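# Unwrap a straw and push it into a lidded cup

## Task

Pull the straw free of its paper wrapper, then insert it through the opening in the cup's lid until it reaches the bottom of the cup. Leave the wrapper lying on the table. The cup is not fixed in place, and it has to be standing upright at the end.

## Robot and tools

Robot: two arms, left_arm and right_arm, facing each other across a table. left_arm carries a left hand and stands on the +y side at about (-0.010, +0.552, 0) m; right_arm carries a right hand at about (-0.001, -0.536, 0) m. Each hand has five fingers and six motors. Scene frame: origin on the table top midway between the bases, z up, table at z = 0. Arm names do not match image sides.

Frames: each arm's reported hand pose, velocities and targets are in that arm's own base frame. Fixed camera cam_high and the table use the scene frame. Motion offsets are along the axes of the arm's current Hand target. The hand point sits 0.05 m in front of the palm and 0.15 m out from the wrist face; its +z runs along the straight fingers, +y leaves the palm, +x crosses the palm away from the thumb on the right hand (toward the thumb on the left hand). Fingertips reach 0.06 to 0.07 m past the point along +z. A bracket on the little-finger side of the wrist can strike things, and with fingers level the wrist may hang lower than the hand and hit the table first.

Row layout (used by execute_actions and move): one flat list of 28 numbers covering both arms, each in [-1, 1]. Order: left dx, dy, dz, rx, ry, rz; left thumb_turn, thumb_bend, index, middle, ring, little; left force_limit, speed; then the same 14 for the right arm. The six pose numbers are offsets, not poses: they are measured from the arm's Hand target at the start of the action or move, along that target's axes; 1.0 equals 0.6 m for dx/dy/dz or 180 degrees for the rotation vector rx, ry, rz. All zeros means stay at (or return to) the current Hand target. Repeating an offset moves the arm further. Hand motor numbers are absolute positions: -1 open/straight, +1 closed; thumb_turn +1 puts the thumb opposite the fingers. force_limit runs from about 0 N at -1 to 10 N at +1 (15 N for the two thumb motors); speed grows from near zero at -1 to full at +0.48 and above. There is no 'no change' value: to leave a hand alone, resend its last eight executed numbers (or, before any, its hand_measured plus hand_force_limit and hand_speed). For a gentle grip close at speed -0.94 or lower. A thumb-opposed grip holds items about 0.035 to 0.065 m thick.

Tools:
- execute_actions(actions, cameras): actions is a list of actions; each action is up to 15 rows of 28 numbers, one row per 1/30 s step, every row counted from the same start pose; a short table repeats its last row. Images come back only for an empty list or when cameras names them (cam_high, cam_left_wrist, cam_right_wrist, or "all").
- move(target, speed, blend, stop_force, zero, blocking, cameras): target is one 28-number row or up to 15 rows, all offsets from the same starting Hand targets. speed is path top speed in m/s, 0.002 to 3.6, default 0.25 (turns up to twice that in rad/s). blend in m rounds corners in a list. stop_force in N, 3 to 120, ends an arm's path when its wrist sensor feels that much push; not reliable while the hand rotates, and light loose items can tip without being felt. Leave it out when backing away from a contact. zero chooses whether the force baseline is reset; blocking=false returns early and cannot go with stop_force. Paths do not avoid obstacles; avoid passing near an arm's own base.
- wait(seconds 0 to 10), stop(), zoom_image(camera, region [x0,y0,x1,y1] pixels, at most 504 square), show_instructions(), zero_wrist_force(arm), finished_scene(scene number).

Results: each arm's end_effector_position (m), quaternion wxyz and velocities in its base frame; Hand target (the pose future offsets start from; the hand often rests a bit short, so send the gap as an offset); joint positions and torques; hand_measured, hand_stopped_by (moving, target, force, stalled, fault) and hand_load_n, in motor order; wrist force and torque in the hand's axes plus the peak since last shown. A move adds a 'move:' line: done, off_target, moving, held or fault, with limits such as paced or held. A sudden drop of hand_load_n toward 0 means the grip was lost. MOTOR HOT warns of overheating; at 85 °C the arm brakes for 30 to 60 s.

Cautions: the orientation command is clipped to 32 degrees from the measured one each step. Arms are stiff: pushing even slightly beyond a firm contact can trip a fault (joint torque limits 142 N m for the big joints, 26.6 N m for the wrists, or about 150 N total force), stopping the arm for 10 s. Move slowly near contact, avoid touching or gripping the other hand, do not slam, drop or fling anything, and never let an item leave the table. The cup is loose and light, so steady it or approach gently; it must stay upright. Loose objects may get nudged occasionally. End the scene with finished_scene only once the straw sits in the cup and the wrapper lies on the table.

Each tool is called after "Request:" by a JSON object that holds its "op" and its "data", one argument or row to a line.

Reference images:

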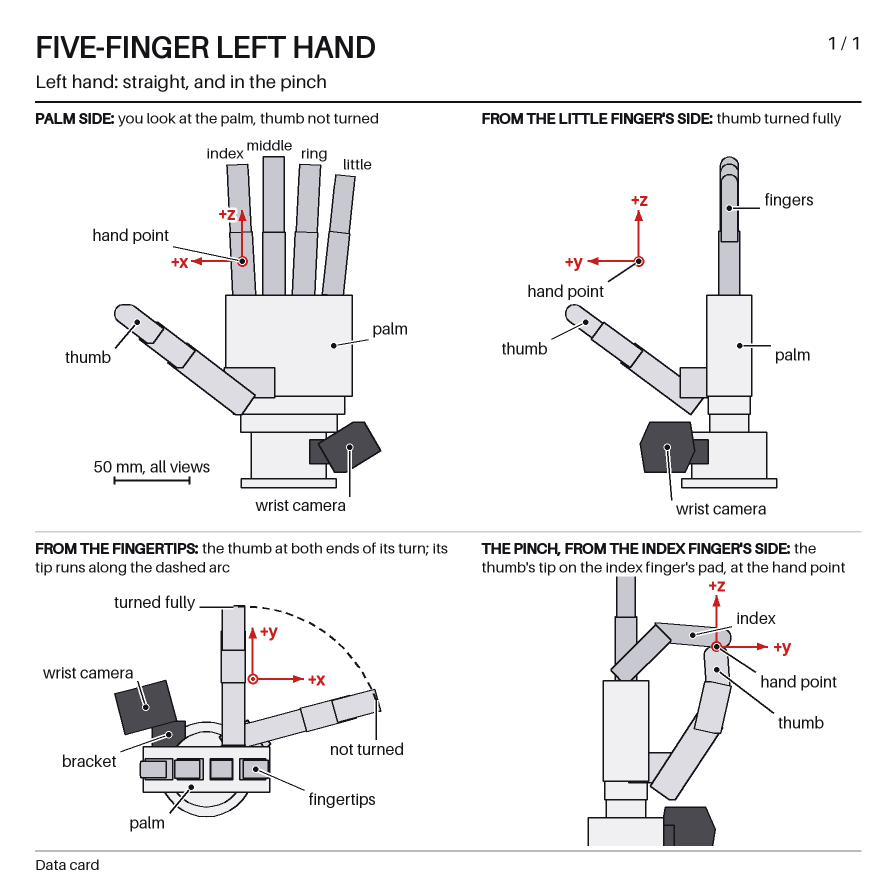

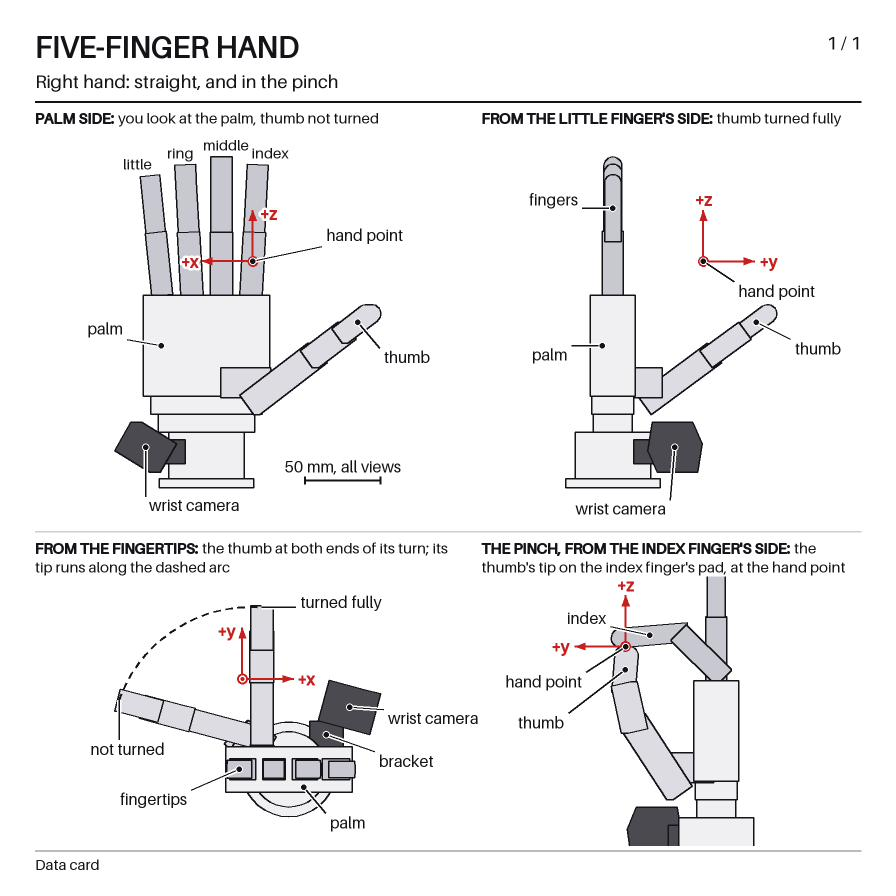

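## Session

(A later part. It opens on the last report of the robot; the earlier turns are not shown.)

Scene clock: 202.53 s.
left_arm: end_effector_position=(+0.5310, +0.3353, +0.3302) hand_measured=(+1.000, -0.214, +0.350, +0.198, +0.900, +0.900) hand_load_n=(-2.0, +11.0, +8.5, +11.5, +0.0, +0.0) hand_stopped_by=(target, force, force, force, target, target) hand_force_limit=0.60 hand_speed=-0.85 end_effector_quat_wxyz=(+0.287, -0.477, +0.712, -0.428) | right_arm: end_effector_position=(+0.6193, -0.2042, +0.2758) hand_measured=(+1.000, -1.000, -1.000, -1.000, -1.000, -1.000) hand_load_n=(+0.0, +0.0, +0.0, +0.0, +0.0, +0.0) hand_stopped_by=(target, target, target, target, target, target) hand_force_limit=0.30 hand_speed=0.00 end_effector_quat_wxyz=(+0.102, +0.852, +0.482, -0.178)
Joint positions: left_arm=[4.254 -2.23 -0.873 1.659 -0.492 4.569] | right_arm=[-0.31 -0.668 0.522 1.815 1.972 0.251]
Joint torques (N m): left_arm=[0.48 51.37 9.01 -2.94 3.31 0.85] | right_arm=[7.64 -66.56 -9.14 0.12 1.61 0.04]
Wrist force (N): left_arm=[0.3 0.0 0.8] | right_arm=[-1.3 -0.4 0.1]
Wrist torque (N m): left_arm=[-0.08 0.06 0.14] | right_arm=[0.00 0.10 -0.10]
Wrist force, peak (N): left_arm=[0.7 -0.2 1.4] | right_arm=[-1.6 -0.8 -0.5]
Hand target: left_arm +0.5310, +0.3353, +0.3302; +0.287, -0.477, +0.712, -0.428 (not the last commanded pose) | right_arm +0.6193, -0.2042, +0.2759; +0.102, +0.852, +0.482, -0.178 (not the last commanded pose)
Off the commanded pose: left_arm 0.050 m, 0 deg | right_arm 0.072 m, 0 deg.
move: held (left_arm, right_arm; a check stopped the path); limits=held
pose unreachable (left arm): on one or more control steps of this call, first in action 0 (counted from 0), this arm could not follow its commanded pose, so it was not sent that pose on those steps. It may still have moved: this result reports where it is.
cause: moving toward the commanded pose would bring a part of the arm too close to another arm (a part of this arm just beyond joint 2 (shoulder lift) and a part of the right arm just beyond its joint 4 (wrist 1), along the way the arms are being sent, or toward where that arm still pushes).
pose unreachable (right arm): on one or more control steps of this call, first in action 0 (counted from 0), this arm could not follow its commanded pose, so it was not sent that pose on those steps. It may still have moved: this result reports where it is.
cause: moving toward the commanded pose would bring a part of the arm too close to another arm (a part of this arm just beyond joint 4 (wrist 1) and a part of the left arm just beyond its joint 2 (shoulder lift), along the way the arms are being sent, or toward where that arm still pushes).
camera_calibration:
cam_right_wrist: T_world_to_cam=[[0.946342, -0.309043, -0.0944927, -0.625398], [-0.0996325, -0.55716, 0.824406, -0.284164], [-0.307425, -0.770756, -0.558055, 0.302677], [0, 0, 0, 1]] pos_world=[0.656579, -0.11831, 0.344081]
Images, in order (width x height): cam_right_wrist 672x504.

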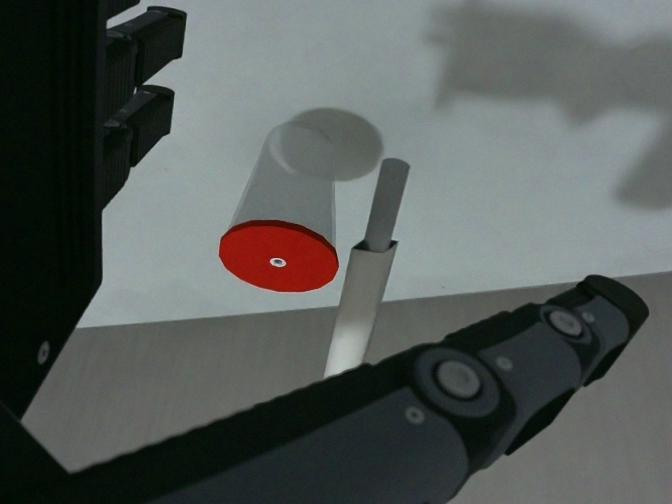

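Request:
{"op": "move", "data": {
  "target": [
    [0,0,0,0,0,0,1,0.15,0.75,0.75,0.9,0.9,0.6,-0.85,0,-0.0833,0,0,0,0,1,-1,-1,-1,-1,-1,0.3,0],
    [-0.1025,-0.014,0.0263,0,0,0,1,0.15,0.75,0.75,0.9,0.9,0.6,-0.85,-0.0973,-0.0923,0.0427,0,0,0,1,-1,-1,-1,-1,-1,0.3,0],
    [-0.1025,-0.014,0.0263,0,0,0,1,0.15,0.75,0.75,0.9,0.9,0.6,-0.85,-0.0973,0.024,0.0427,0,0,0,1,-1,-1,-1,-1,-1,0.3,0]
  ],
  "speed": 0.12,
  "cameras": ["cam_right_wrist"]
}}

Scene clock: 205.37 s.
left_arm: end_effector_position=(+0.5709, +0.3854, +0.3302) hand_measured=(+1.000, -0.214, +0.350, +0.198, +0.900, +0.900) hand_load_n=(-2.5, +11.0, +8.5, +11.5, +0.0, +0.0) hand_stopped_by=(target, force, force, force, target, target) hand_force_limit=0.60 hand_speed=-0.85 end_effector_quat_wxyz=(+0.287, -0.477, +0.712, -0.428) | right_arm: end_effector_position=(+0.5886, -0.2604, +0.2754) hand_measured=(+1.000, -1.000, -1.000, -1.000, -1.000, -1.000) hand_load_n=(-0.5, +0.0, +0.0, +0.0, +0.0, +0.0) hand_stopped_by=(target, target, target, target, target, target) hand_force_limit=0.30 hand_speed=0.00 end_effector_quat_wxyz=(+0.103, +0.852, +0.482, -0.177)
Joint positions: left_arm=[4.232 -2.487 -0.408 1.49 -0.495 4.523] | right_arm=[-0.414 -0.761 0.681 1.702 1.98 0.137]
Joint torques (N m): left_arm=[7.73 65.16 20.21 -3.85 3.73 -1.42] | right_arm=[5.41 -66.72 -15.57 -0.01 2.44 -0.68]
Wrist force (N): left_arm=[0.5 -0.7 1.1] | right_arm=[-1.3 -0.6 0.1]
Wrist torque (N m): left_arm=[-0.19 0.01 0.09] | right_arm=[-0.02 0.08 -0.11]
Wrist force, peak (N): left_arm=[1.4 -0.2 1.2] | right_arm=[-0.9 4.2 1.5]
Hand target: left_arm +0.5709, +0.3854, +0.3302; +0.287, -0.477, +0.712, -0.428 | right_arm +0.5886, -0.2603, +0.2755; +0.103, +0.852, +0.482, -0.177 (not the last commanded pose)
Off the commanded pose: left_arm 0.000 m, 0 deg | right_arm 0.012 m, 0 deg.
move: held (right_arm; a check stopped the path); limits=held
pose unreachable (right arm): on one or more control steps of this call, first in action 0 (counted from 0), this arm could not follow its commanded pose, so it was not sent that pose on those steps. It may still have moved: this result reports where it is.
cause: moving toward the commanded pose would bring a part of the arm too close to another arm (a part of this arm just beyond joint 4 (wrist 1) and a part of the left arm just beyond its joint 2 (shoulder lift), 13 mm apart when this arm was first held).
camera_calibration:
cam_right_wrist: T_world_to_cam=[[0.946878, -0.307989, -0.0925492, -0.614255], [-0.100398, -0.5565, 0.82476, -0.31771], [-0.305521, -0.771655, -0.557859, 0.248277], [0, 0, 0, 1]] pos_world=[0.62558, -0.174406, 0.343689]
Images, in order (width x height): cam_right_wrist 672x504.

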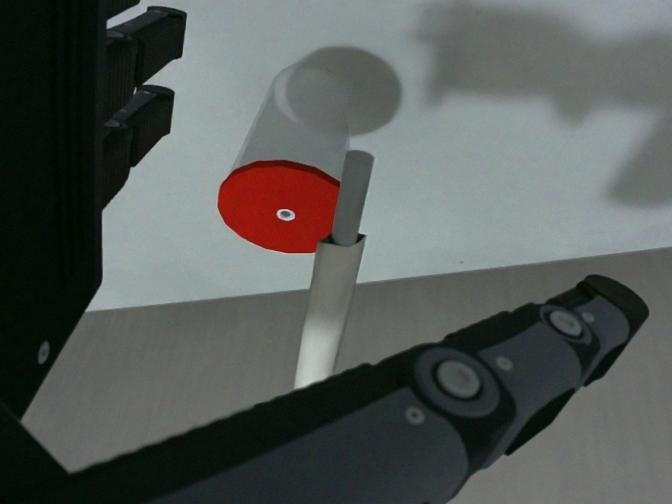

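Request:
{"op": "move", "data": {
  "target": [
    [-0.0435,-0.0085,0.016,0,0,0,1,0.15,0.75,0.75,0.9,0.9,0.6,-0.85,-0.0425,-0.04,0.0185,0,0,0,1,-1,-1,-1,-1,-1,0.3,0],
    [-0.0435,-0.0085,0.016,0,0,0,1,0.15,0.75,0.75,0.9,0.9,0.6,-0.85,-0.0425,0.0108,0.0185,0,0,0,1,-1,-1,-1,-1,-1,0.3,0],
    [-0.0435,-0.0085,0.016,0,0,0,1,0.15,0.75,0.75,0.9,0.9,0.6,-0.85,-0.0425,0.0108,0.0185,0,0,0,1,-0.08,0.03,-1,-1,-1,0.3,0]
  ],
  "speed": 0.08,
  "cameras": ["cam_right_wrist"]
}}

Request:
{"op": "zoom_image", "data": {
  "camera": "cam_right_wrist",
  "region": [180, 80, 480, 380]
}}

Scene clock: 208.27 s.
left_arm: end_effector_position=(+0.5901, +0.4044, +0.3296) hand_measured=(+1.000, -0.214, +0.350, +0.198, +0.900, +0.900) hand_load_n=(-2.5, +11.0, +8.5, +11.5, +0.0, +0.0) hand_stopped_by=(target, force, force, force, target, target) hand_force_limit=0.60 hand_speed=-0.85 end_effector_quat_wxyz=(+0.304, -0.478, +0.704, -0.428) | right_arm: end_effector_position=(+0.5799, -0.2875, +0.2756) hand_measured=(+1.000, -0.080, +0.030, -1.000, -1.000, -1.000) hand_load_n=(+0.0, +0.0, +0.0, +0.0, +0.0, +0.0) hand_stopped_by=(target, target, target, target, target, target) hand_force_limit=0.30 hand_speed=0.00 end_effector_quat_wxyz=(+0.103, +0.852, +0.482, -0.177)
Joint positions: left_arm=[4.225 -2.67 -0.035 1.387 -0.482 4.45] | right_arm=[-0.461 -0.77 0.691 1.679 1.982 0.085]
Joint torques (N m): left_arm=[6.85 72.62 6.92 -4.43 1.21 1.12] | right_arm=[8.08 -51.58 -22.34 4.26 -1.36 1.73]
Wrist force (N): left_arm=[-0.1 -0.2 0.5] | right_arm=[-1.1 -0.4 0.0]
Wrist torque (N m): left_arm=[-0.07 0.09 0.12] | right_arm=[0.01 0.04 -0.08]
Wrist force, peak (N): left_arm=[1.1 -1.3 0.7] | right_arm=[-1.8 -1.4 0.4]
Hand target: left_arm +0.5909, +0.4054, +0.3302; +0.287, -0.477, +0.712, -0.428 | right_arm +0.5799, -0.2875, +0.2756; +0.103, +0.852, +0.482, -0.177
Off the commanded pose: left_arm 0.001 m, 2 deg | right_arm 0.000 m, 0 deg.
elbow stopped short (left arm): the move would have taken joint 3 (elbow) straighter than the controller allows.
move: done
camera_calibration:
cam_right_wrist: T_world_to_cam=[[0.946951, -0.307872, -0.0921851, -0.614492], [-0.100607, -0.55641, 0.824794, -0.333696], [-0.305224, -0.771766, -0.557867, 0.224617], [0, 0, 0, 1]] pos_world=[0.61688, -0.201505, 0.34389]
Images, in order (width x height): cam_right_wrist 672x504.

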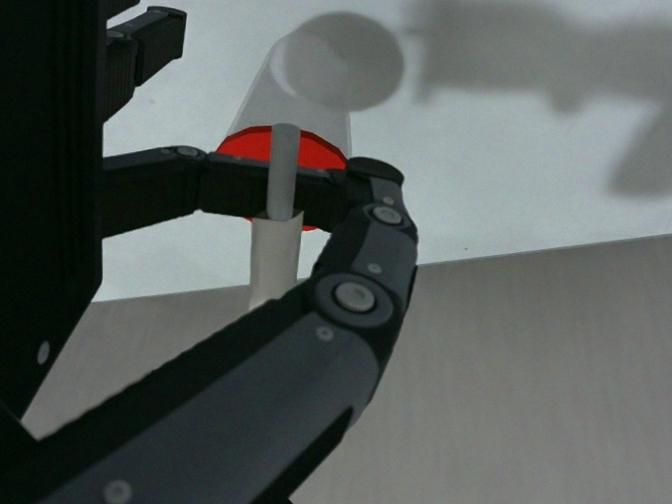

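Scaled by 1.680 from the camera's 672x504 image, which has a finer 960x720 frame.

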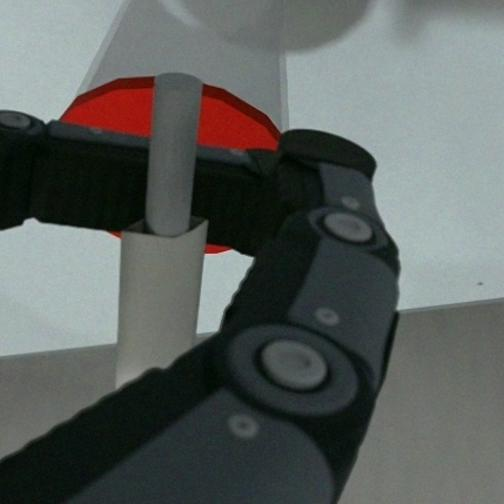

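Request:
{"op": "move", "data": {
  "target": [
    [-0.0,0,0,0,0,0,1,0.15,0.75,0.75,0.9,0.9,0.6,-0.85,0.003,0,0,0,0,0,1,-0.08,0.03,-1,-1,-1,0.3,0],
    [0,0,0,0,0,0,1,0.15,0.75,0.75,0.9,0.9,0.6,-0.85,0.003,0,0,0,0,0,1,0.3,0.7,0.7,-1,-1,0.4,-0.82]
  ],
  "speed": 0.05,
  "cameras": ["cam_right_wrist"]
}}

Request:
{"op": "zoom_image", "data": {
  "camera": "cam_right_wrist",
  "region": [180, 80, 480, 380]
}}

Scene clock: 212.17 s.
left_arm: end_effector_position=(+0.5901, +0.4044, +0.3296) hand_measured=(+1.000, -0.214, +0.350, +0.198, +0.900, +0.900) hand_load_n=(-3.0, +11.0, +8.0, +12.0, +0.0, +0.0) hand_stopped_by=(target, force, force, force, target, target) hand_force_limit=0.60 hand_speed=-0.85 end_effector_quat_wxyz=(+0.304, -0.478, +0.704, -0.428) | right_arm: end_effector_position=(+0.5808, -0.2861, +0.2749) hand_measured=(+1.000, +0.050, +0.242, +0.230, -1.000, -1.000) hand_load_n=(+0.0, +10.5, +8.5, +8.0, +0.5, +0.0) hand_stopped_by=(target, force, force, force, target, target) hand_force_limit=0.40 hand_speed=-0.82 end_effector_quat_wxyz=(+0.103, +0.852, +0.482, -0.177)
Joint positions: left_arm=[4.225 -2.67 -0.035 1.387 -0.482 4.45] | right_arm=[-0.458 -0.769 0.691 1.68 1.982 0.088]
Joint torques (N m): left_arm=[7.06 70.49 7.61 -2.3 -0.91 1.14] | right_arm=[-6.78 -55.23 -13.63 1.43 -0.26 -1.2]
Wrist force (N): left_arm=[0.4 -0.2 0.7] | right_arm=[-1.5 -0.6 0.5]
Wrist torque (N m): left_arm=[-0.09 0.12 0.06] | right_arm=[-0.01 0.06 -0.19]
Wrist force, peak (N): left_arm=[0.2 0.1 1.2] | right_arm=[-1.7 -0.7 0.5]
Hand target: left_arm +0.5909, +0.4054, +0.3302; +0.287, -0.477, +0.712, -0.428 | right_arm +0.5808, -0.2861, +0.2749; +0.103, +0.852, +0.482, -0.177
Off the commanded pose: left_arm 0.001 m, 2 deg | right_arm 0.000 m, 0 deg.
elbow stopped short (left arm): the move would have taken joint 3 (elbow) straighter than the controller allows.
move: done
camera_calibration:
cam_right_wrist: T_world_to_cam=[[0.946923, -0.307941, -0.092245, -0.614962], [-0.100596, -0.556405, 0.824799, -0.332174], [-0.305315, -0.771742, -0.557851, 0.225581], [0, 0, 0, 1]] pos_world=[0.61778, -0.200105, 0.34309]
Images, in order (width x height): cam_right_wrist 672x504.

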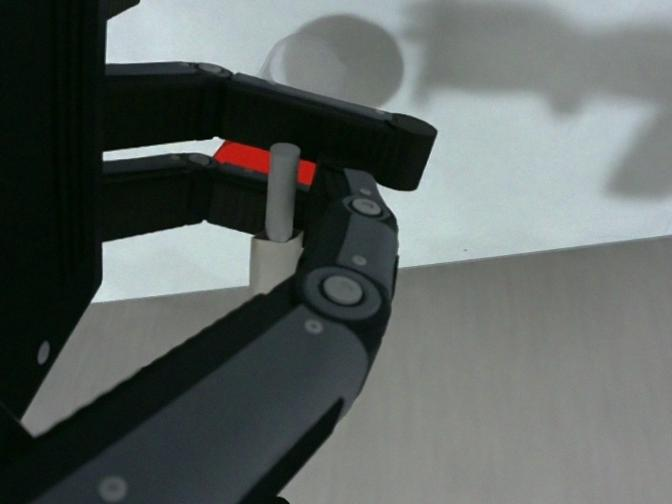

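Scaled by 1.680 from the camera's 672x504 image, which has a finer 960x720 frame.

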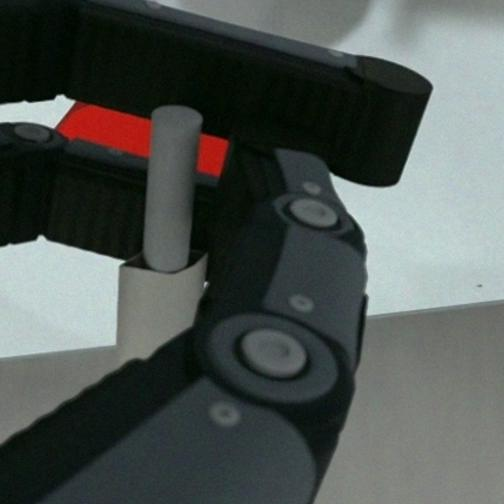

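Request:
{"op": "move", "data": {
  "target": [
    [-0.0,0,0,0,0,0,1,0.15,0.75,0.75,0.9,0.9,0.6,-0.85,0,0,0,0,0,0,1,-0.1,0.03,-0.2,-1,-1,0.4,-0.2],
    [0,0,0,0,0,0,1,0.15,0.75,0.75,0.9,0.9,0.6,-0.85,0,-0.0125,0,0,0,0,1,-0.1,0.03,-0.2,-1,-1,0.4,-0.2],
    [0,0,0,0,0,0,1,0.15,0.75,0.75,0.9,0.9,0.6,-0.85,0,-0.0125,0,0,0,0,1,0.06,0.7,0.7,-1,-1,0.4,-0.85]
  ],
  "speed": 0.05,
  "cameras": ["cam_right_wrist"]
}}

Request:
{"op": "zoom_image", "data": {
  "camera": "cam_right_wrist",
  "region": [180, 80, 480, 380]
}}

Scene clock: 215.03 s.
left_arm: end_effector_position=(+0.5901, +0.4044, +0.3296) hand_measured=(+1.000, -0.214, +0.350, +0.198, +0.900, +0.900) hand_load_n=(-2.5, +11.5, +8.5, +11.5, +0.0, +0.0) hand_stopped_by=(target, force, force, force, target, target) hand_force_limit=0.60 hand_speed=-0.85 end_effector_quat_wxyz=(+0.304, -0.478, +0.704, -0.428) | right_arm: end_effector_position=(+0.5743, -0.2822, +0.2749) hand_measured=(+1.000, +0.028, +0.248, +0.240, -1.000, -1.000) hand_load_n=(-0.5, +11.0, +9.5, +12.0, +0.0, +0.0) hand_stopped_by=(target, force, force, force, target, target) hand_force_limit=0.40 hand_speed=-0.85 end_effector_quat_wxyz=(+0.103, +0.852, +0.482, -0.177)
Joint positions: left_arm=[4.225 -2.67 -0.035 1.387 -0.482 4.45] | right_arm=[-0.457 -0.795 0.737 1.66 1.982 0.09]
Joint torques (N m): left_arm=[6.61 68.19 8.04 -0.3 -0.97 1.06] | right_arm=[6.55 -38.37 -23.23 3.72 -1.57 -1.21]
Wrist force (N): left_arm=[0.4 -0.4 0.7] | right_arm=[-1.2 -0.3 0.5]
Wrist torque (N m): left_arm=[-0.06 0.07 0.06] | right_arm=[0.00 0.05 -0.19]
Wrist force, peak (N): left_arm=[0.9 -0.6 1.1] | right_arm=[-1.7 -0.6 0.5]
Hand target: left_arm +0.5909, +0.4054, +0.3302; +0.287, -0.477, +0.712, -0.428 | right_arm +0.5743, -0.2822, +0.2749; +0.103, +0.852, +0.482, -0.177
Off the commanded pose: left_arm 0.001 m, 2 deg | right_arm 0.000 m, 0 deg.
elbow stopped short (left arm): the move would have taken joint 3 (elbow) straighter than the controller allows.
move: done
camera_calibration:
cam_right_wrist: T_world_to_cam=[[0.946923, -0.307941, -0.092245, -0.607606], [-0.100596, -0.556405, 0.824799, -0.330658], [-0.305315, -0.771742, -0.557851, 0.226606], [0, 0, 0, 1]] pos_world=[0.61128, -0.196205, 0.34309]
Images, in order (width x height): cam_right_wrist 672x504.

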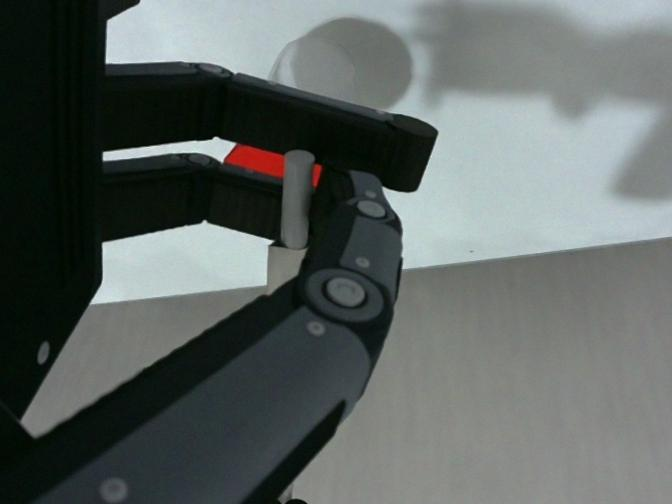

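Scaled by 1.680 from the camera's 672x504 image, which has a finer 960x720 frame.

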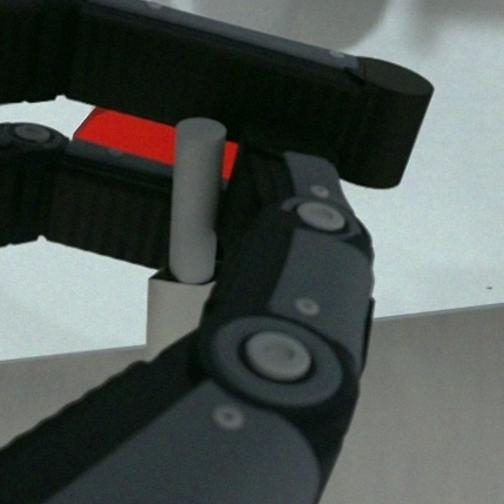

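Request:
{"op": "move", "data": {
  "target": [
    [-0.0,0,0,0,0,0,1,0.15,0.75,0.75,0.9,0.9,0.6,-0.85,0,0,0,0,0,0,1,-0.3,-0.1,-0.3,-1,-1,0.4,-0.2],
    [0,0,0,0,0,0,1,0.15,0.75,0.75,0.9,0.9,0.6,-0.85,0,-0.01,-0.0075,0,0,0,1,-0.3,-0.1,-0.3,-1,-1,0.4,-0.2],
    [0,0,0,0,0,0,1,0.15,0.75,0.75,0.9,0.9,0.6,-0.85,0,-0.01,-0.0075,0,0,0,1,-0.05,0.7,0.7,-1,-1,-0.6,-0.8]
  ],
  "speed": 0.05,
  "cameras": ["cam_right_wrist"]
}}

Request:
{"op": "zoom_image", "data": {
  "camera": "cam_right_wrist",
  "region": [180, 80, 480, 380]
}}

Scene clock: 217.77 s.
left_arm: end_effector_position=(+0.5901, +0.4044, +0.3296) hand_measured=(+1.000, -0.214, +0.350, +0.198, +0.900, +0.900) hand_load_n=(-2.0, +11.5, +8.5, +11.5, +0.0, +0.0) hand_stopped_by=(target, force, force, force, target, target) hand_force_limit=0.60 hand_speed=-0.85 end_effector_quat_wxyz=(+0.304, -0.478, +0.704, -0.428) | right_arm: end_effector_position=(+0.5701, -0.2776, +0.2790) hand_measured=(+1.000, -0.052, +0.194, +0.234, -1.000, -1.000) hand_load_n=(+0.0, +2.5, +2.0, +5.5, +0.0, +0.0) hand_stopped_by=(target, target, force, force, target, target) hand_force_limit=-0.60 hand_speed=-0.80 end_effector_quat_wxyz=(+0.103, +0.852, +0.482, -0.177)
Joint positions: left_arm=[4.225 -2.67 -0.035 1.387 -0.482 4.45] | right_arm=[-0.453 -0.813 0.758 1.658 1.982 0.094]
Joint torques (N m): left_arm=[6.69 65.8 8.04 -0.41 -1.06 0.77] | right_arm=[-7.65 -37.18 -22.74 2.53 -0.52 -1.3]
Wrist force (N): left_arm=[0.8 -1.1 0.2] | right_arm=[-1.3 -0.3 0.7]
Wrist torque (N m): left_arm=[-0.10 0.04 0.06] | right_arm=[-0.02 0.05 -0.18]
Wrist force, peak (N): left_arm=[1.2 -1.0 0.5] | right_arm=[-1.8 -0.7 1.0]
Hand target: left_arm +0.5909, +0.4054, +0.3302; +0.287, -0.477, +0.712, -0.428 | right_arm +0.5701, -0.2776, +0.2790; +0.103, +0.852, +0.482, -0.177
Off the commanded pose: left_arm 0.001 m, 2 deg | right_arm 0.000 m, 0 deg.
elbow stopped short (left arm): the move would have taken joint 3 (elbow) straighter than the controller allows.
move: done
camera_calibration:
cam_right_wrist: T_world_to_cam=[[0.946952, -0.307867, -0.0921924, -0.601856], [-0.100598, -0.556413, 0.824794, -0.331901], [-0.305224, -0.771766, -0.557867, 0.231107], [0, 0, 0, 1]] pos_world=[0.60708, -0.191605, 0.34719]
Images, in order (width x height): cam_right_wrist 672x504.

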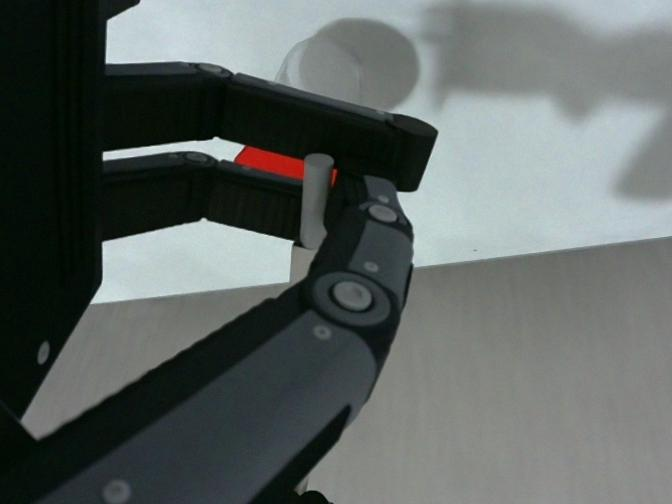

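Scaled by 1.680 from the camera's 672x504 image, which has a finer 960x720 frame.

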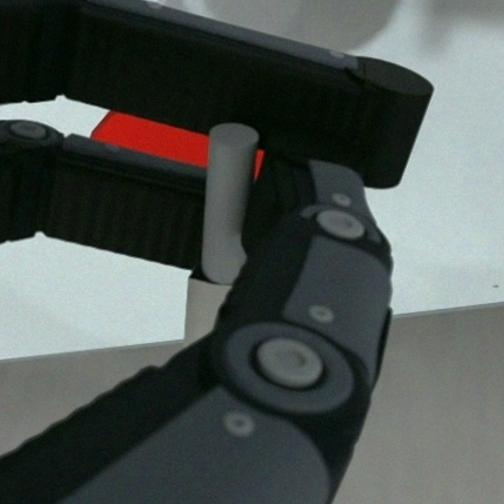

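Request:
{"op": "move", "data": {
  "target": [
    [-0.0,0,0,0,0,0,1,0.15,0.75,0.75,0.9,0.9,0.6,-0.85,0,0,0,0,0,0,1,-0.4,-0.1,-0.3,-1,-1,0.4,-0.2],
    [0,0,0,0,0,0,1,0.15,0.75,0.75,0.9,0.9,0.6,-0.85,0,-0.01,-0.004,0,0,0,1,-0.4,-0.1,-0.3,-1,-1,0.4,-0.2],
    [0,0,0,0,0,0,1,0.15,0.75,0.75,0.9,0.9,0.6,-0.85,0,-0.01,-0.004,0,0,0,1,-0.06,-0.1,-0.3,-1,-1,0.3,-0.3],
    [0,0,0,0,0,0,1,0.15,0.75,0.75,0.9,0.9,0.6,-0.85,0,-0.01,-0.004,0,0,0,1,0.08,0.7,0.7,-1,-1,0.5,-0.82]
  ],
  "speed": 0.05,
  "cameras": ["cam_right_wrist"]
}}

Request:
{"op": "zoom_image", "data": {
  "camera": "cam_right_wrist",
  "region": [180, 80, 480, 380]
}}

Scene clock: 221.37 s.
left_arm: end_effector_position=(+0.5901, +0.4044, +0.3296) hand_measured=(+1.000, -0.214, +0.350, +0.198, +0.900, +0.900) hand_load_n=(-3.5, +11.0, +6.5, +13.0, +0.0, +0.0) hand_stopped_by=(target, force, force, force, target, target) hand_force_limit=0.60 hand_speed=-0.85 end_effector_quat_wxyz=(+0.304, -0.478, +0.704, -0.428) | right_arm: end_effector_position=(+0.5654, -0.2737, +0.2811) hand_measured=(+1.000, +0.080, +0.246, +0.230, -1.000, -1.000) hand_load_n=(-0.5, +1.5, +10.0, +9.0, +0.0, +0.0) hand_stopped_by=(target, target, force, force, target, target) hand_force_limit=0.50 hand_speed=-0.82 end_effector_quat_wxyz=(+0.103, +0.852, +0.482, -0.177)
Joint positions: left_arm=[4.225 -2.67 -0.035 1.387 -0.482 4.45] | right_arm=[-0.451 -0.831 0.785 1.651 1.982 0.097]
Joint torques (N m): left_arm=[6.57 62.84 7.93 -0.38 -1.08 0.47] | right_arm=[-7.58 -38.5 -22.47 2.94 0.25 -1.32]
Wrist force (N): left_arm=[1.2 -0.9 0.0] | right_arm=[-1.8 -1.1 1.5]
Wrist torque (N m): left_arm=[-0.14 0.15 0.01] | right_arm=[-0.04 0.09 -0.20]
Wrist force, peak (N): left_arm=[1.0 -0.8 1.2] | right_arm=[-1.9 -1.2 1.5]
Hand target: left_arm +0.5909, +0.4054, +0.3302; +0.287, -0.477, +0.712, -0.428 | right_arm +0.5654, -0.2737, +0.2811; +0.103, +0.852, +0.482, -0.177
Off the commanded pose: left_arm 0.001 m, 2 deg | right_arm 0.000 m, 0 deg.
elbow stopped short (left arm): the move would have taken joint 3 (elbow) straighter than the controller allows.
move: done
camera_calibration:
cam_right_wrist: T_world_to_cam=[[0.946923, -0.307941, -0.092245, -0.59598], [-0.100596, -0.556405, 0.824799, -0.33202], [-0.305315, -0.771742, -0.557851, 0.233963], [0, 0, 0, 1]] pos_world=[0.60238, -0.187705, 0.34939]
Images, in order (width x height): cam_right_wrist 672x504.

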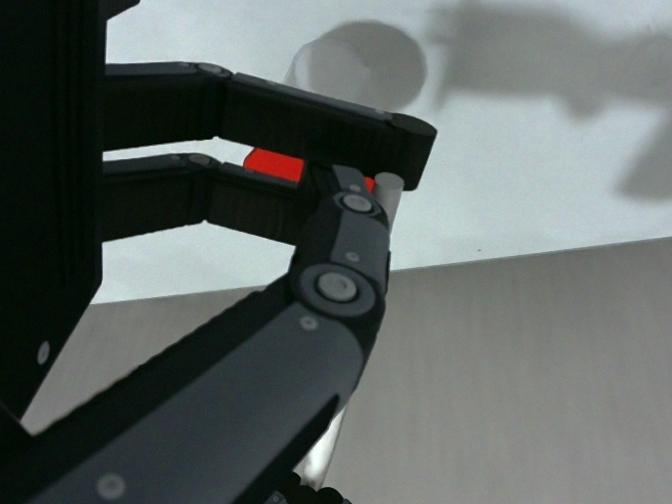

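Scaled by 1.680 from the camera's 672x504 image, which has a finer 960x720 frame.

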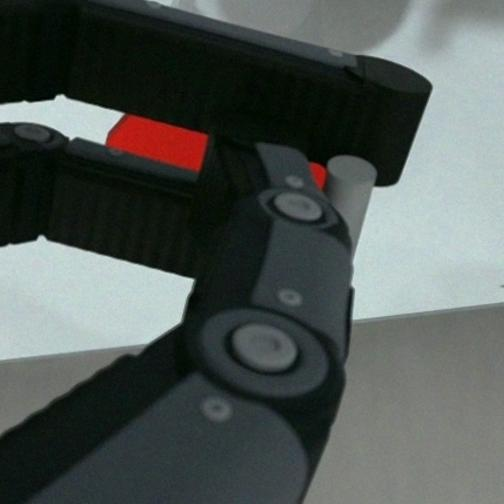

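Request:
{"op": "move", "data": {
  "target": [
    [-0.0,0,0,0,0,0,1,0.15,0.75,0.75,0.9,0.9,0.6,-0.85,0,0,0,0,0,0,1,-0.9,-0.15,-0.3,-1,-1,0.4,0],
    [0,0,0,0,0,0,1,0.15,0.75,0.75,0.9,0.9,0.6,-0.85,-0.005,0,-0.006,0,0,0,1,-0.9,-0.15,-0.3,-1,-1,0.4,0]
  ],
  "speed": 0.05,
  "cameras": ["cam_right_wrist"]
}}

Request:
{"op": "zoom_image", "data": {
  "camera": "cam_right_wrist",
  "region": [180, 80, 480, 380]
}}

Scene clock: 223.63 s.
left_arm: end_effector_position=(+0.5901, +0.4044, +0.3296) hand_measured=(+1.000, -0.214, +0.350, +0.198, +0.900, +0.900) hand_load_n=(-2.5, +11.0, +7.5, +11.5, +0.0, +0.0) hand_stopped_by=(target, force, force, force, target, target) hand_force_limit=0.60 hand_speed=-0.85 end_effector_quat_wxyz=(+0.304, -0.478, +0.704, -0.428) | right_arm: end_effector_position=(+0.5647, -0.2748, +0.2857) hand_measured=(+1.000, -0.900, -0.150, -0.300, -1.000, -1.000) hand_load_n=(-0.5, +0.0, +0.0, +0.0, +0.0, +0.0) hand_stopped_by=(target, target, target, target, target, target) hand_force_limit=0.40 hand_speed=0.00 end_effector_quat_wxyz=(+0.103, +0.852, +0.482, -0.177)
Joint positions: left_arm=[4.225 -2.67 -0.035 1.387 -0.482 4.45] | right_arm=[-0.453 -0.832 0.774 1.661 1.982 0.094]
Joint torques (N m): left_arm=[6.67 61.3 7.84 -0.29 -1.02 0.34] | right_arm=[-7.09 -63.67 -10.63 1.48 3.45 -0.82]
Wrist force (N): left_arm=[0.1 0.0 0.3] | right_arm=[-1.1 -0.8 -0.1]
Wrist torque (N m): left_arm=[-0.04 0.04 0.13] | right_arm=[-0.04 0.05 -0.10]
Wrist force, peak (N): left_arm=[1.4 -1.3 -0.1] | right_arm=[-1.9 -1.0 1.6]
Hand target: left_arm +0.5909, +0.4054, +0.3302; +0.287, -0.477, +0.712, -0.428 | right_arm +0.5648, -0.2748, +0.2856; +0.103, +0.852, +0.482, -0.177
Off the commanded pose: left_arm 0.001 m, 2 deg | right_arm 0.000 m, 0 deg.
elbow stopped short (left arm): the move would have taken joint 3 (elbow) straighter than the controller allows.
move: done
camera_calibration:
cam_right_wrist: T_world_to_cam=[[0.946926, -0.307895, -0.0923657, -0.595182], [-0.100494, -0.556486, 0.824757, -0.336558], [-0.305339, -0.771702, -0.557893, 0.235503], [0, 0, 0, 1]] pos_world=[0.60168, -0.188805, 0.35399]
Images, in order (width x height): cam_right_wrist 672x504.

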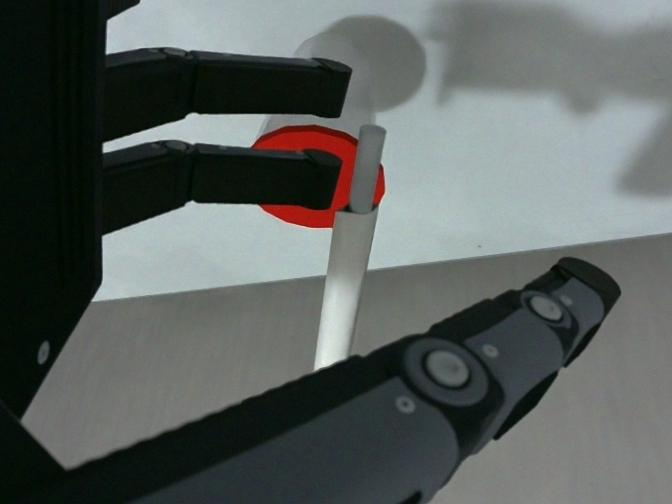

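Scaled by 1.680 from the camera's 672x504 image, which has a finer 960x720 frame.

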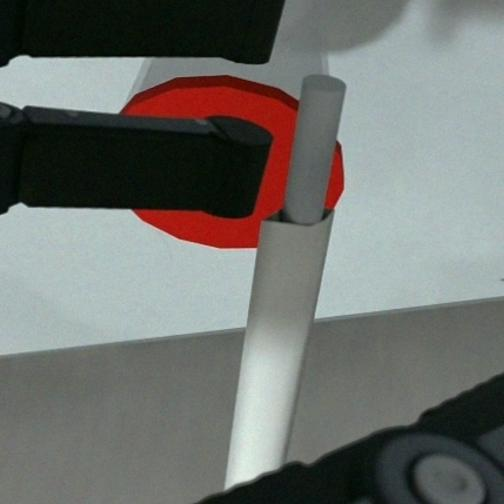

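Request:
{"op": "move", "data": {
  "target": [
    [0,0,0,0,0,0,1,0.15,0.75,0.75,0.9,0.9,0.6,-0.85,0.003,0.013,-0.004,0,0,0,1,-0.9,-0.15,-0.3,-1,-1,0.4,0],
    [0,0,0,0,0,0,1,0.15,0.75,0.75,0.9,0.9,0.6,-0.85,0.003,0.013,-0.004,0,0,0,1,0.04,-0.15,-0.3,-1,-1,0.4,-0.3]
  ],
  "speed": 0.05,
  "cameras": ["cam_right_wrist"]
}}

Request:
{"op": "zoom_image", "data": {
  "camera": "cam_right_wrist",
  "region": [180, 80, 480, 380]
}}

Scene clock: 226.07 s.
left_arm: end_effector_position=(+0.5901, +0.4044, +0.3296) hand_measured=(+1.000, -0.214, +0.350, +0.198, +0.900, +0.900) hand_load_n=(-3.0, +11.0, +7.5, +11.5, +0.0, +0.0) hand_stopped_by=(target, force, force, force, target, target) hand_force_limit=0.60 hand_speed=-0.85 end_effector_quat_wxyz=(+0.304, -0.478, +0.704, -0.428) | right_arm: end_effector_position=(+0.5728, -0.2766, +0.2871) hand_measured=(+1.000, +0.040, -0.150, -0.300, -1.000, -1.000) hand_load_n=(+0.0, +0.0, +0.0, +0.0, +0.0, +0.5) hand_stopped_by=(target, target, target, target, target, target) hand_force_limit=0.40 hand_speed=-0.30 end_effector_quat_wxyz=(+0.103, +0.852, +0.482, -0.177)
Joint positions: left_arm=[4.225 -2.67 -0.035 1.387 -0.482 4.45] | right_arm=[-0.45 -0.802 0.72 1.688 1.982 0.098]
Joint torques (N m): left_arm=[6.53 58.94 8.19 -0.34 -1.04 0.13] | right_arm=[-8.03 -65.65 -16.2 1.13 -1.02 -1.25]
Wrist force (N): left_arm=[0.1 0.0 0.8] | right_arm=[-1.1 -0.5 0.0]
Wrist torque (N m): left_arm=[-0.07 0.07 0.13] | right_arm=[-0.01 0.05 -0.19]
Wrist force, peak (N): left_arm=[0.0 0.0 1.3] | right_arm=[-1.3 -0.9 0.0]
Hand target: left_arm +0.5909, +0.4054, +0.3302; +0.287, -0.477, +0.712, -0.428 | right_arm +0.5728, -0.2766, +0.2871; +0.103, +0.852, +0.482, -0.177
Off the commanded pose: left_arm 0.001 m, 2 deg | right_arm 0.000 m, 0 deg.
elbow stopped short (left arm): the move would have taken joint 3 (elbow) straighter than the controller allows.
move: done
camera_calibration:
cam_right_wrist: T_world_to_cam=[[0.946952, -0.307867, -0.0921924, -0.603349], [-0.100598, -0.556413, 0.824794, -0.337836], [-0.305224, -0.771766, -0.557867, 0.237278], [0, 0, 0, 1]] pos_world=[0.60978, -0.190605, 0.35539]
Images, in order (width x height): cam_right_wrist 672x504.

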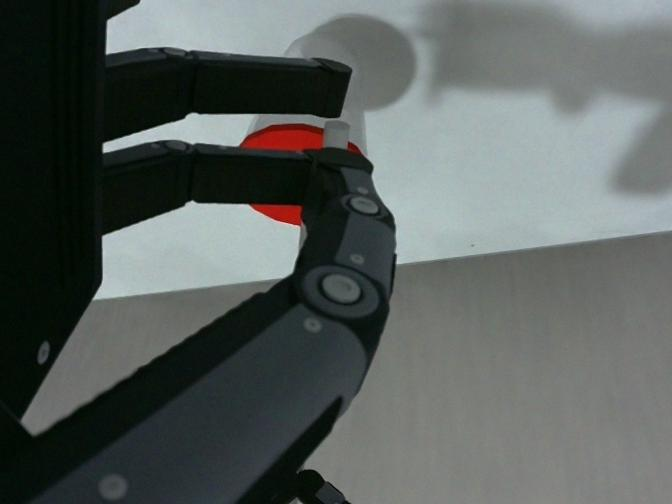

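Scaled by 1.680 from the camera's 672x504 image, which has a finer 960x720 frame.

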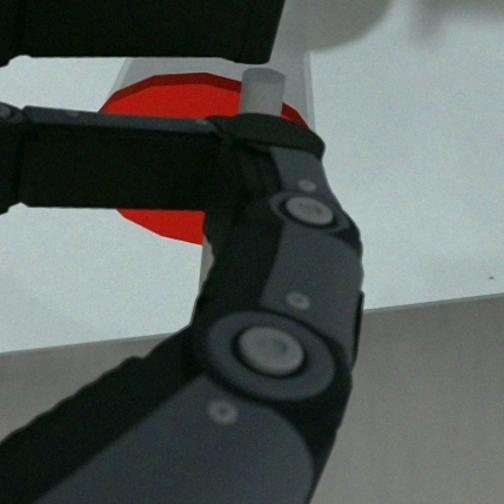

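Request:
{"op": "move", "data": {
  "target": [0,0,0,0,0,0,1,0.15,0.75,0.75,0.9,0.9,0.6,-0.85,0,0,0,0,0,0,1,0.04,0.7,0.7,-1,-1,0.6,-0.83],
  "cameras": ["cam_right_wrist"]
}}

Request:
{"op": "zoom_image", "data": {
  "camera": "cam_right_wrist",
  "region": [180, 80, 480, 380]
}}

Scene clock: 227.60 s.
left_arm: end_effector_position=(+0.5901, +0.4044, +0.3296) hand_measured=(+1.000, -0.214, +0.350, +0.198, +0.900, +0.900) hand_load_n=(-3.0, +10.5, +7.0, +13.0, +0.0, +0.0) hand_stopped_by=(target, force, force, force, target, target) hand_force_limit=0.60 hand_speed=-0.85 end_effector_quat_wxyz=(+0.304, -0.478, +0.704, -0.428) | right_arm: end_effector_position=(+0.5728, -0.2766, +0.2871) hand_measured=(+1.000, +0.040, +0.098, +0.152, -1.000, -1.000) hand_load_n=(+0.5, +3.5, +7.5, +14.0, +0.0, +0.0) hand_stopped_by=(target, target, force, force, target, target) hand_force_limit=0.60 hand_speed=-0.83 end_effector_quat_wxyz=(+0.103, +0.852, +0.482, -0.177)
Joint positions: left_arm=[4.225 -2.67 -0.035 1.387 -0.482 4.45] | right_arm=[-0.45 -0.802 0.72 1.688 1.982 0.098]
Joint torques (N m): left_arm=[6.38 57.61 8.35 -0.38 -0.93 -0.02] | right_arm=[-7.84 -64.6 -20.75 2.42 -0.1 -1.11]
Wrist force (N): left_arm=[3.0 -1.4 -0.4] | right_arm=[-3.2 -0.5 2.2]
Wrist torque (N m): left_arm=[-0.19 0.07 0.05] | right_arm=[0.01 0.19 -0.22]
Wrist force, peak (N): left_arm=[2.9 -1.7 -0.7] | right_arm=[-3.3 -0.4 2.5]
Hand target: left_arm +0.5909, +0.4054, +0.3302; +0.287, -0.477, +0.712, -0.428 | right_arm +0.5728, -0.2766, +0.2871; +0.103, +0.852, +0.482, -0.177
Off the commanded pose: left_arm 0.001 m, 2 deg | right_arm 0.000 m, 0 deg.
elbow stopped short (left arm): the move would have taken joint 3 (elbow) straighter than the controller allows.
move: done
camera_calibration:
cam_right_wrist: T_world_to_cam=[[0.946923, -0.307941, -0.092245, -0.603327], [-0.100596, -0.556405, 0.824799, -0.337838], [-0.305315, -0.771742, -0.557851, 0.237331], [0, 0, 0, 1]] pos_world=[0.60978, -0.190605, 0.35539]
Images, in order (width x height): cam_right_wrist 672x504.

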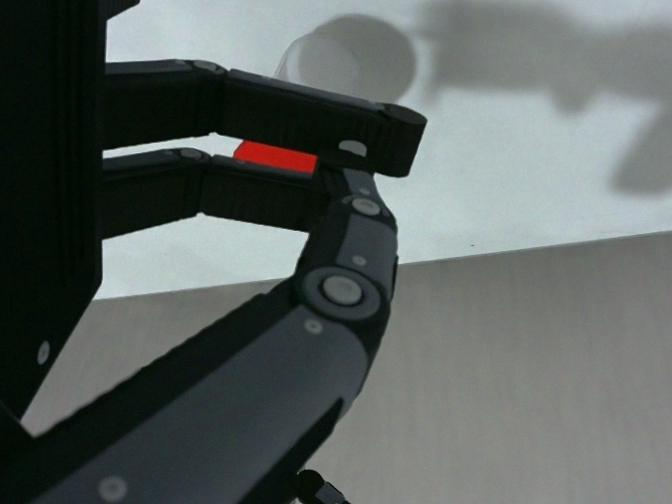

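Scaled by 1.680 from the camera's 672x504 image, which has a finer 960x720 frame.

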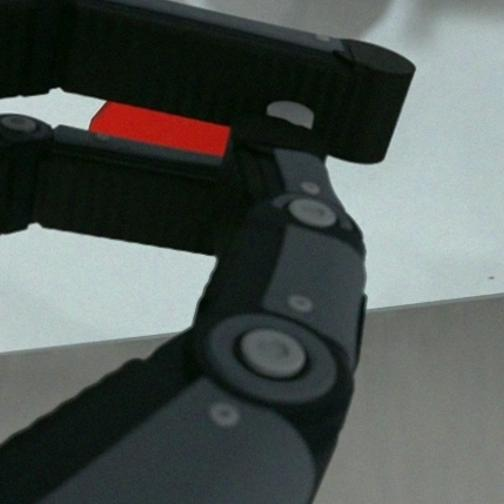

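Request:
{"op": "move", "data": {
  "target": [0,0,0,0,0,0,1,-0.245,0.315,0.175,0.9,0.9,0.6,-0.85,0,0,0,0,0,0,1,0.04,0.7,0.7,-1,-1,0.6,-0.83]
}}

Request:
{"op": "move", "data": {
  "target": [0,0,0,0,0,0,1,-0.245,0.315,0.175,0.9,0.9,0.6,-0.85,0.05,0,0,0,0,0,1,0.04,0.7,0.7,-1,-1,0.6,-0.83],
  "speed": 0.02,
  "cameras": ["all"]
}}

Scene clock: 228.33 s.
left_arm: end_effector_position=(+0.5901, +0.4044, +0.3296) hand_measured=(+1.000, -0.246, +0.316, +0.174, +0.900, +0.900) hand_load_n=(-3.5, -1.0, -4.0, +3.0, +0.0, +0.0) hand_stopped_by=(target, target, target, target, target, target) hand_force_limit=0.60 hand_speed=-0.85 end_effector_quat_wxyz=(+0.304, -0.478, +0.704, -0.428) | right_arm: end_effector_position=(+0.5728, -0.2766, +0.2871) hand_measured=(+1.000, +0.040, +0.098, +0.152, -1.000, -1.000) hand_load_n=(+0.0, +2.5, +8.0, +13.5, +0.0, +0.0) hand_stopped_by=(target, target, force, force, target, target) hand_force_limit=0.60 hand_speed=-0.83 end_effector_quat_wxyz=(+0.103, +0.852, +0.482, -0.177)
Joint positions: left_arm=[4.225 -2.67 -0.035 1.387 -0.482 4.45] | right_arm=[-0.45 -0.802 0.72 1.688 1.982 0.098]
Joint torques (N m): left_arm=[6.09 56.93 8.66 -0.28 -1.06 -0.01] | right_arm=[-8.36 -65.16 -21.03 3.09 0.36 -1.19]
Wrist force (N): left_arm=[1.2 -1.4 -0.1] | right_arm=[-1.3 -0.5 1.7]
Wrist torque (N m): left_arm=[-0.11 0.07 0.11] | right_arm=[0.01 0.20 -0.21]
Wrist force, peak (N): left_arm=[3.1 -1.2 -0.2] | right_arm=[-3.1 -0.5 2.4]
Hand target: left_arm +0.5909, +0.4054, +0.3302; +0.287, -0.477, +0.712, -0.428 | right_arm +0.5728, -0.2766, +0.2871; +0.103, +0.852, +0.482, -0.177
Off the commanded pose: left_arm 0.001 m, 2 deg | right_arm 0.000 m, 0 deg.
elbow stopped short (left arm): the move would have taken joint 3 (elbow) straighter than the controller allows.
move: done

Scene clock: 230.10 s.
left_arm: end_effector_position=(+0.5901, +0.4044, +0.3296) hand_measured=(+1.000, -0.246, +0.316, +0.174, +0.900, +0.900) hand_load_n=(-2.5, +0.5, -2.5, +2.5, +0.0, +0.0) hand_stopped_by=(target, target, target, target, target, target) hand_force_limit=0.60 hand_speed=-0.85 end_effector_quat_wxyz=(+0.304, -0.478, +0.704, -0.428) | right_arm: end_effector_position=(+0.5870, -0.2529, +0.2750) hand_measured=(+1.000, +0.040, +0.098, +0.152, -1.000, -1.000) hand_load_n=(+0.5, +2.0, +6.0, +13.5, +0.0, +0.0) hand_stopped_by=(target, target, force, force, target, target) hand_force_limit=0.60 hand_speed=-0.83 end_effector_quat_wxyz=(+0.103, +0.852, +0.482, -0.177)
Joint positions: left_arm=[4.225 -2.67 -0.035 1.387 -0.482 4.45] | right_arm=[-0.403 -0.773 0.704 1.695 1.98 0.148]
Joint torques (N m): left_arm=[6.27 55.67 8.66 -0.32 -0.98 -0.37] | right_arm=[-8.02 -56.66 -14.58 3.9 -1.93 -1.23]
Wrist force (N): left_arm=[4.0 0.9 0.4] | right_arm=[-5.0 -0.5 1.3]
Wrist torque (N m): left_arm=[-0.07 0.05 0.07] | right_arm=[0.00 0.17 -0.18]
Wrist force, peak (N): left_arm=[7.5 1.2 0.3] | right_arm=[-8.0 -0.2 2.2]
Hand target: left_arm +0.5909, +0.4054, +0.3302; +0.287, -0.477, +0.712, -0.428 | right_arm +0.5869, -0.2530, +0.2751; +0.103, +0.852, +0.482, -0.177
Off the commanded pose: left_arm 0.001 m, 2 deg | right_arm 0.000 m, 0 deg.
elbow stopped short (left arm): the move would have taken joint 3 (elbow) straighter than the controller allows.
move: done
camera_calibration:
cam_left_wrist: T_world_to_cam=[[0.302336, -0.432567, 0.849399, -0.277897], [-0.803602, -0.594925, -0.0169377, 0.725462], [0.512656, -0.677458, -0.52748, 0.26544], [0, 0, 0, 1]] pos_world=[0.530922, 0.491211, 0.388347]
cam_right_wrist: T_world_to_cam=[[0.946965, -0.307798, -0.0922961, -0.610576], [-0.100479, -0.556451, 0.824782, -0.313317], [-0.305225, -0.771766, -0.557867, 0.253153], [0, 0, 0, 1]] pos_world=[0.62398, -0.166905, 0.34329]

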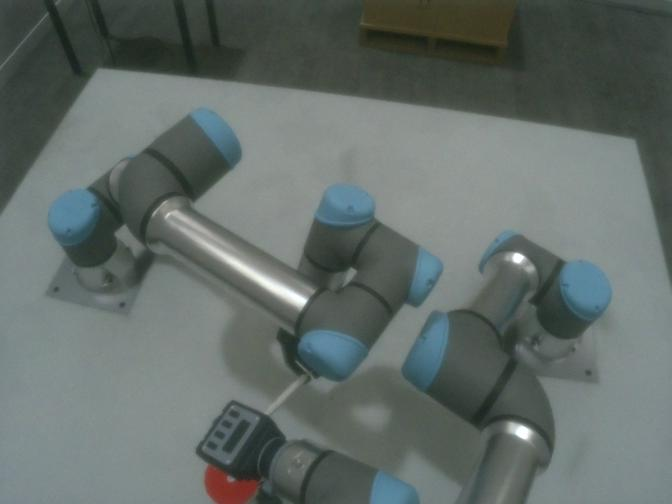

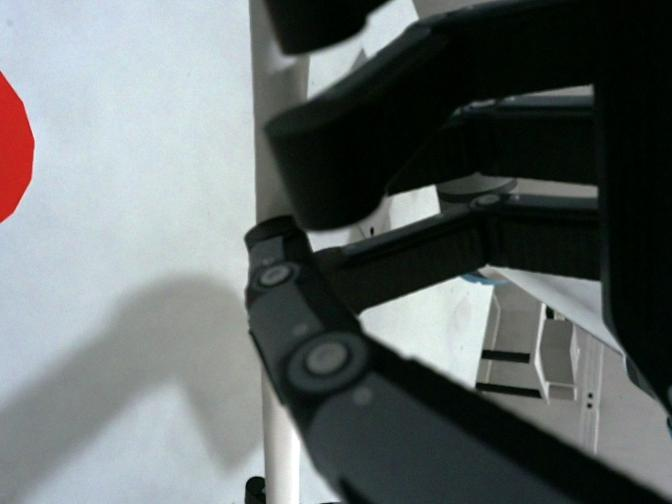

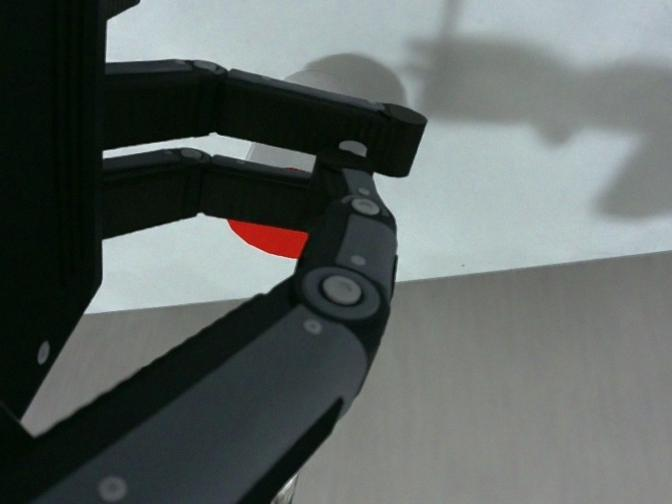

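Request:
{"op": "zoom_image", "data": {
  "camera": "cam_high",
  "region": [200, 350, 360, 470]
}}

Request:
{"op": "zoom_image", "data": {
  "camera": "cam_right_wrist",
  "region": [180, 100, 480, 400]
}}

Scaled by 3.150 from the camera's 672x504 image, which has a finer 960x720 frame.

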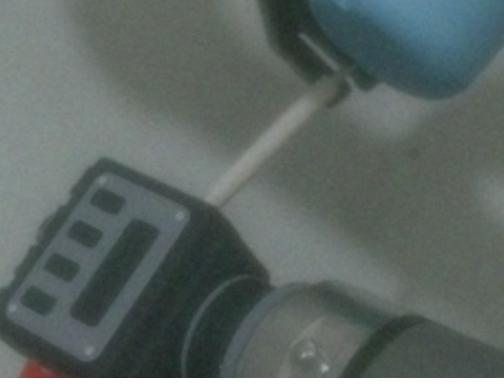

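Scaled by 1.680 from the camera's 672x504 image, which has a finer 960x720 frame.

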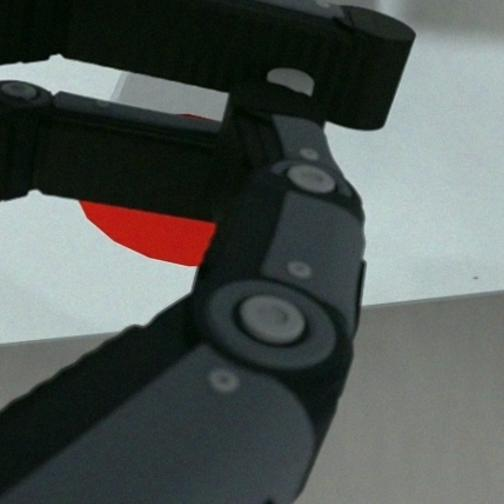

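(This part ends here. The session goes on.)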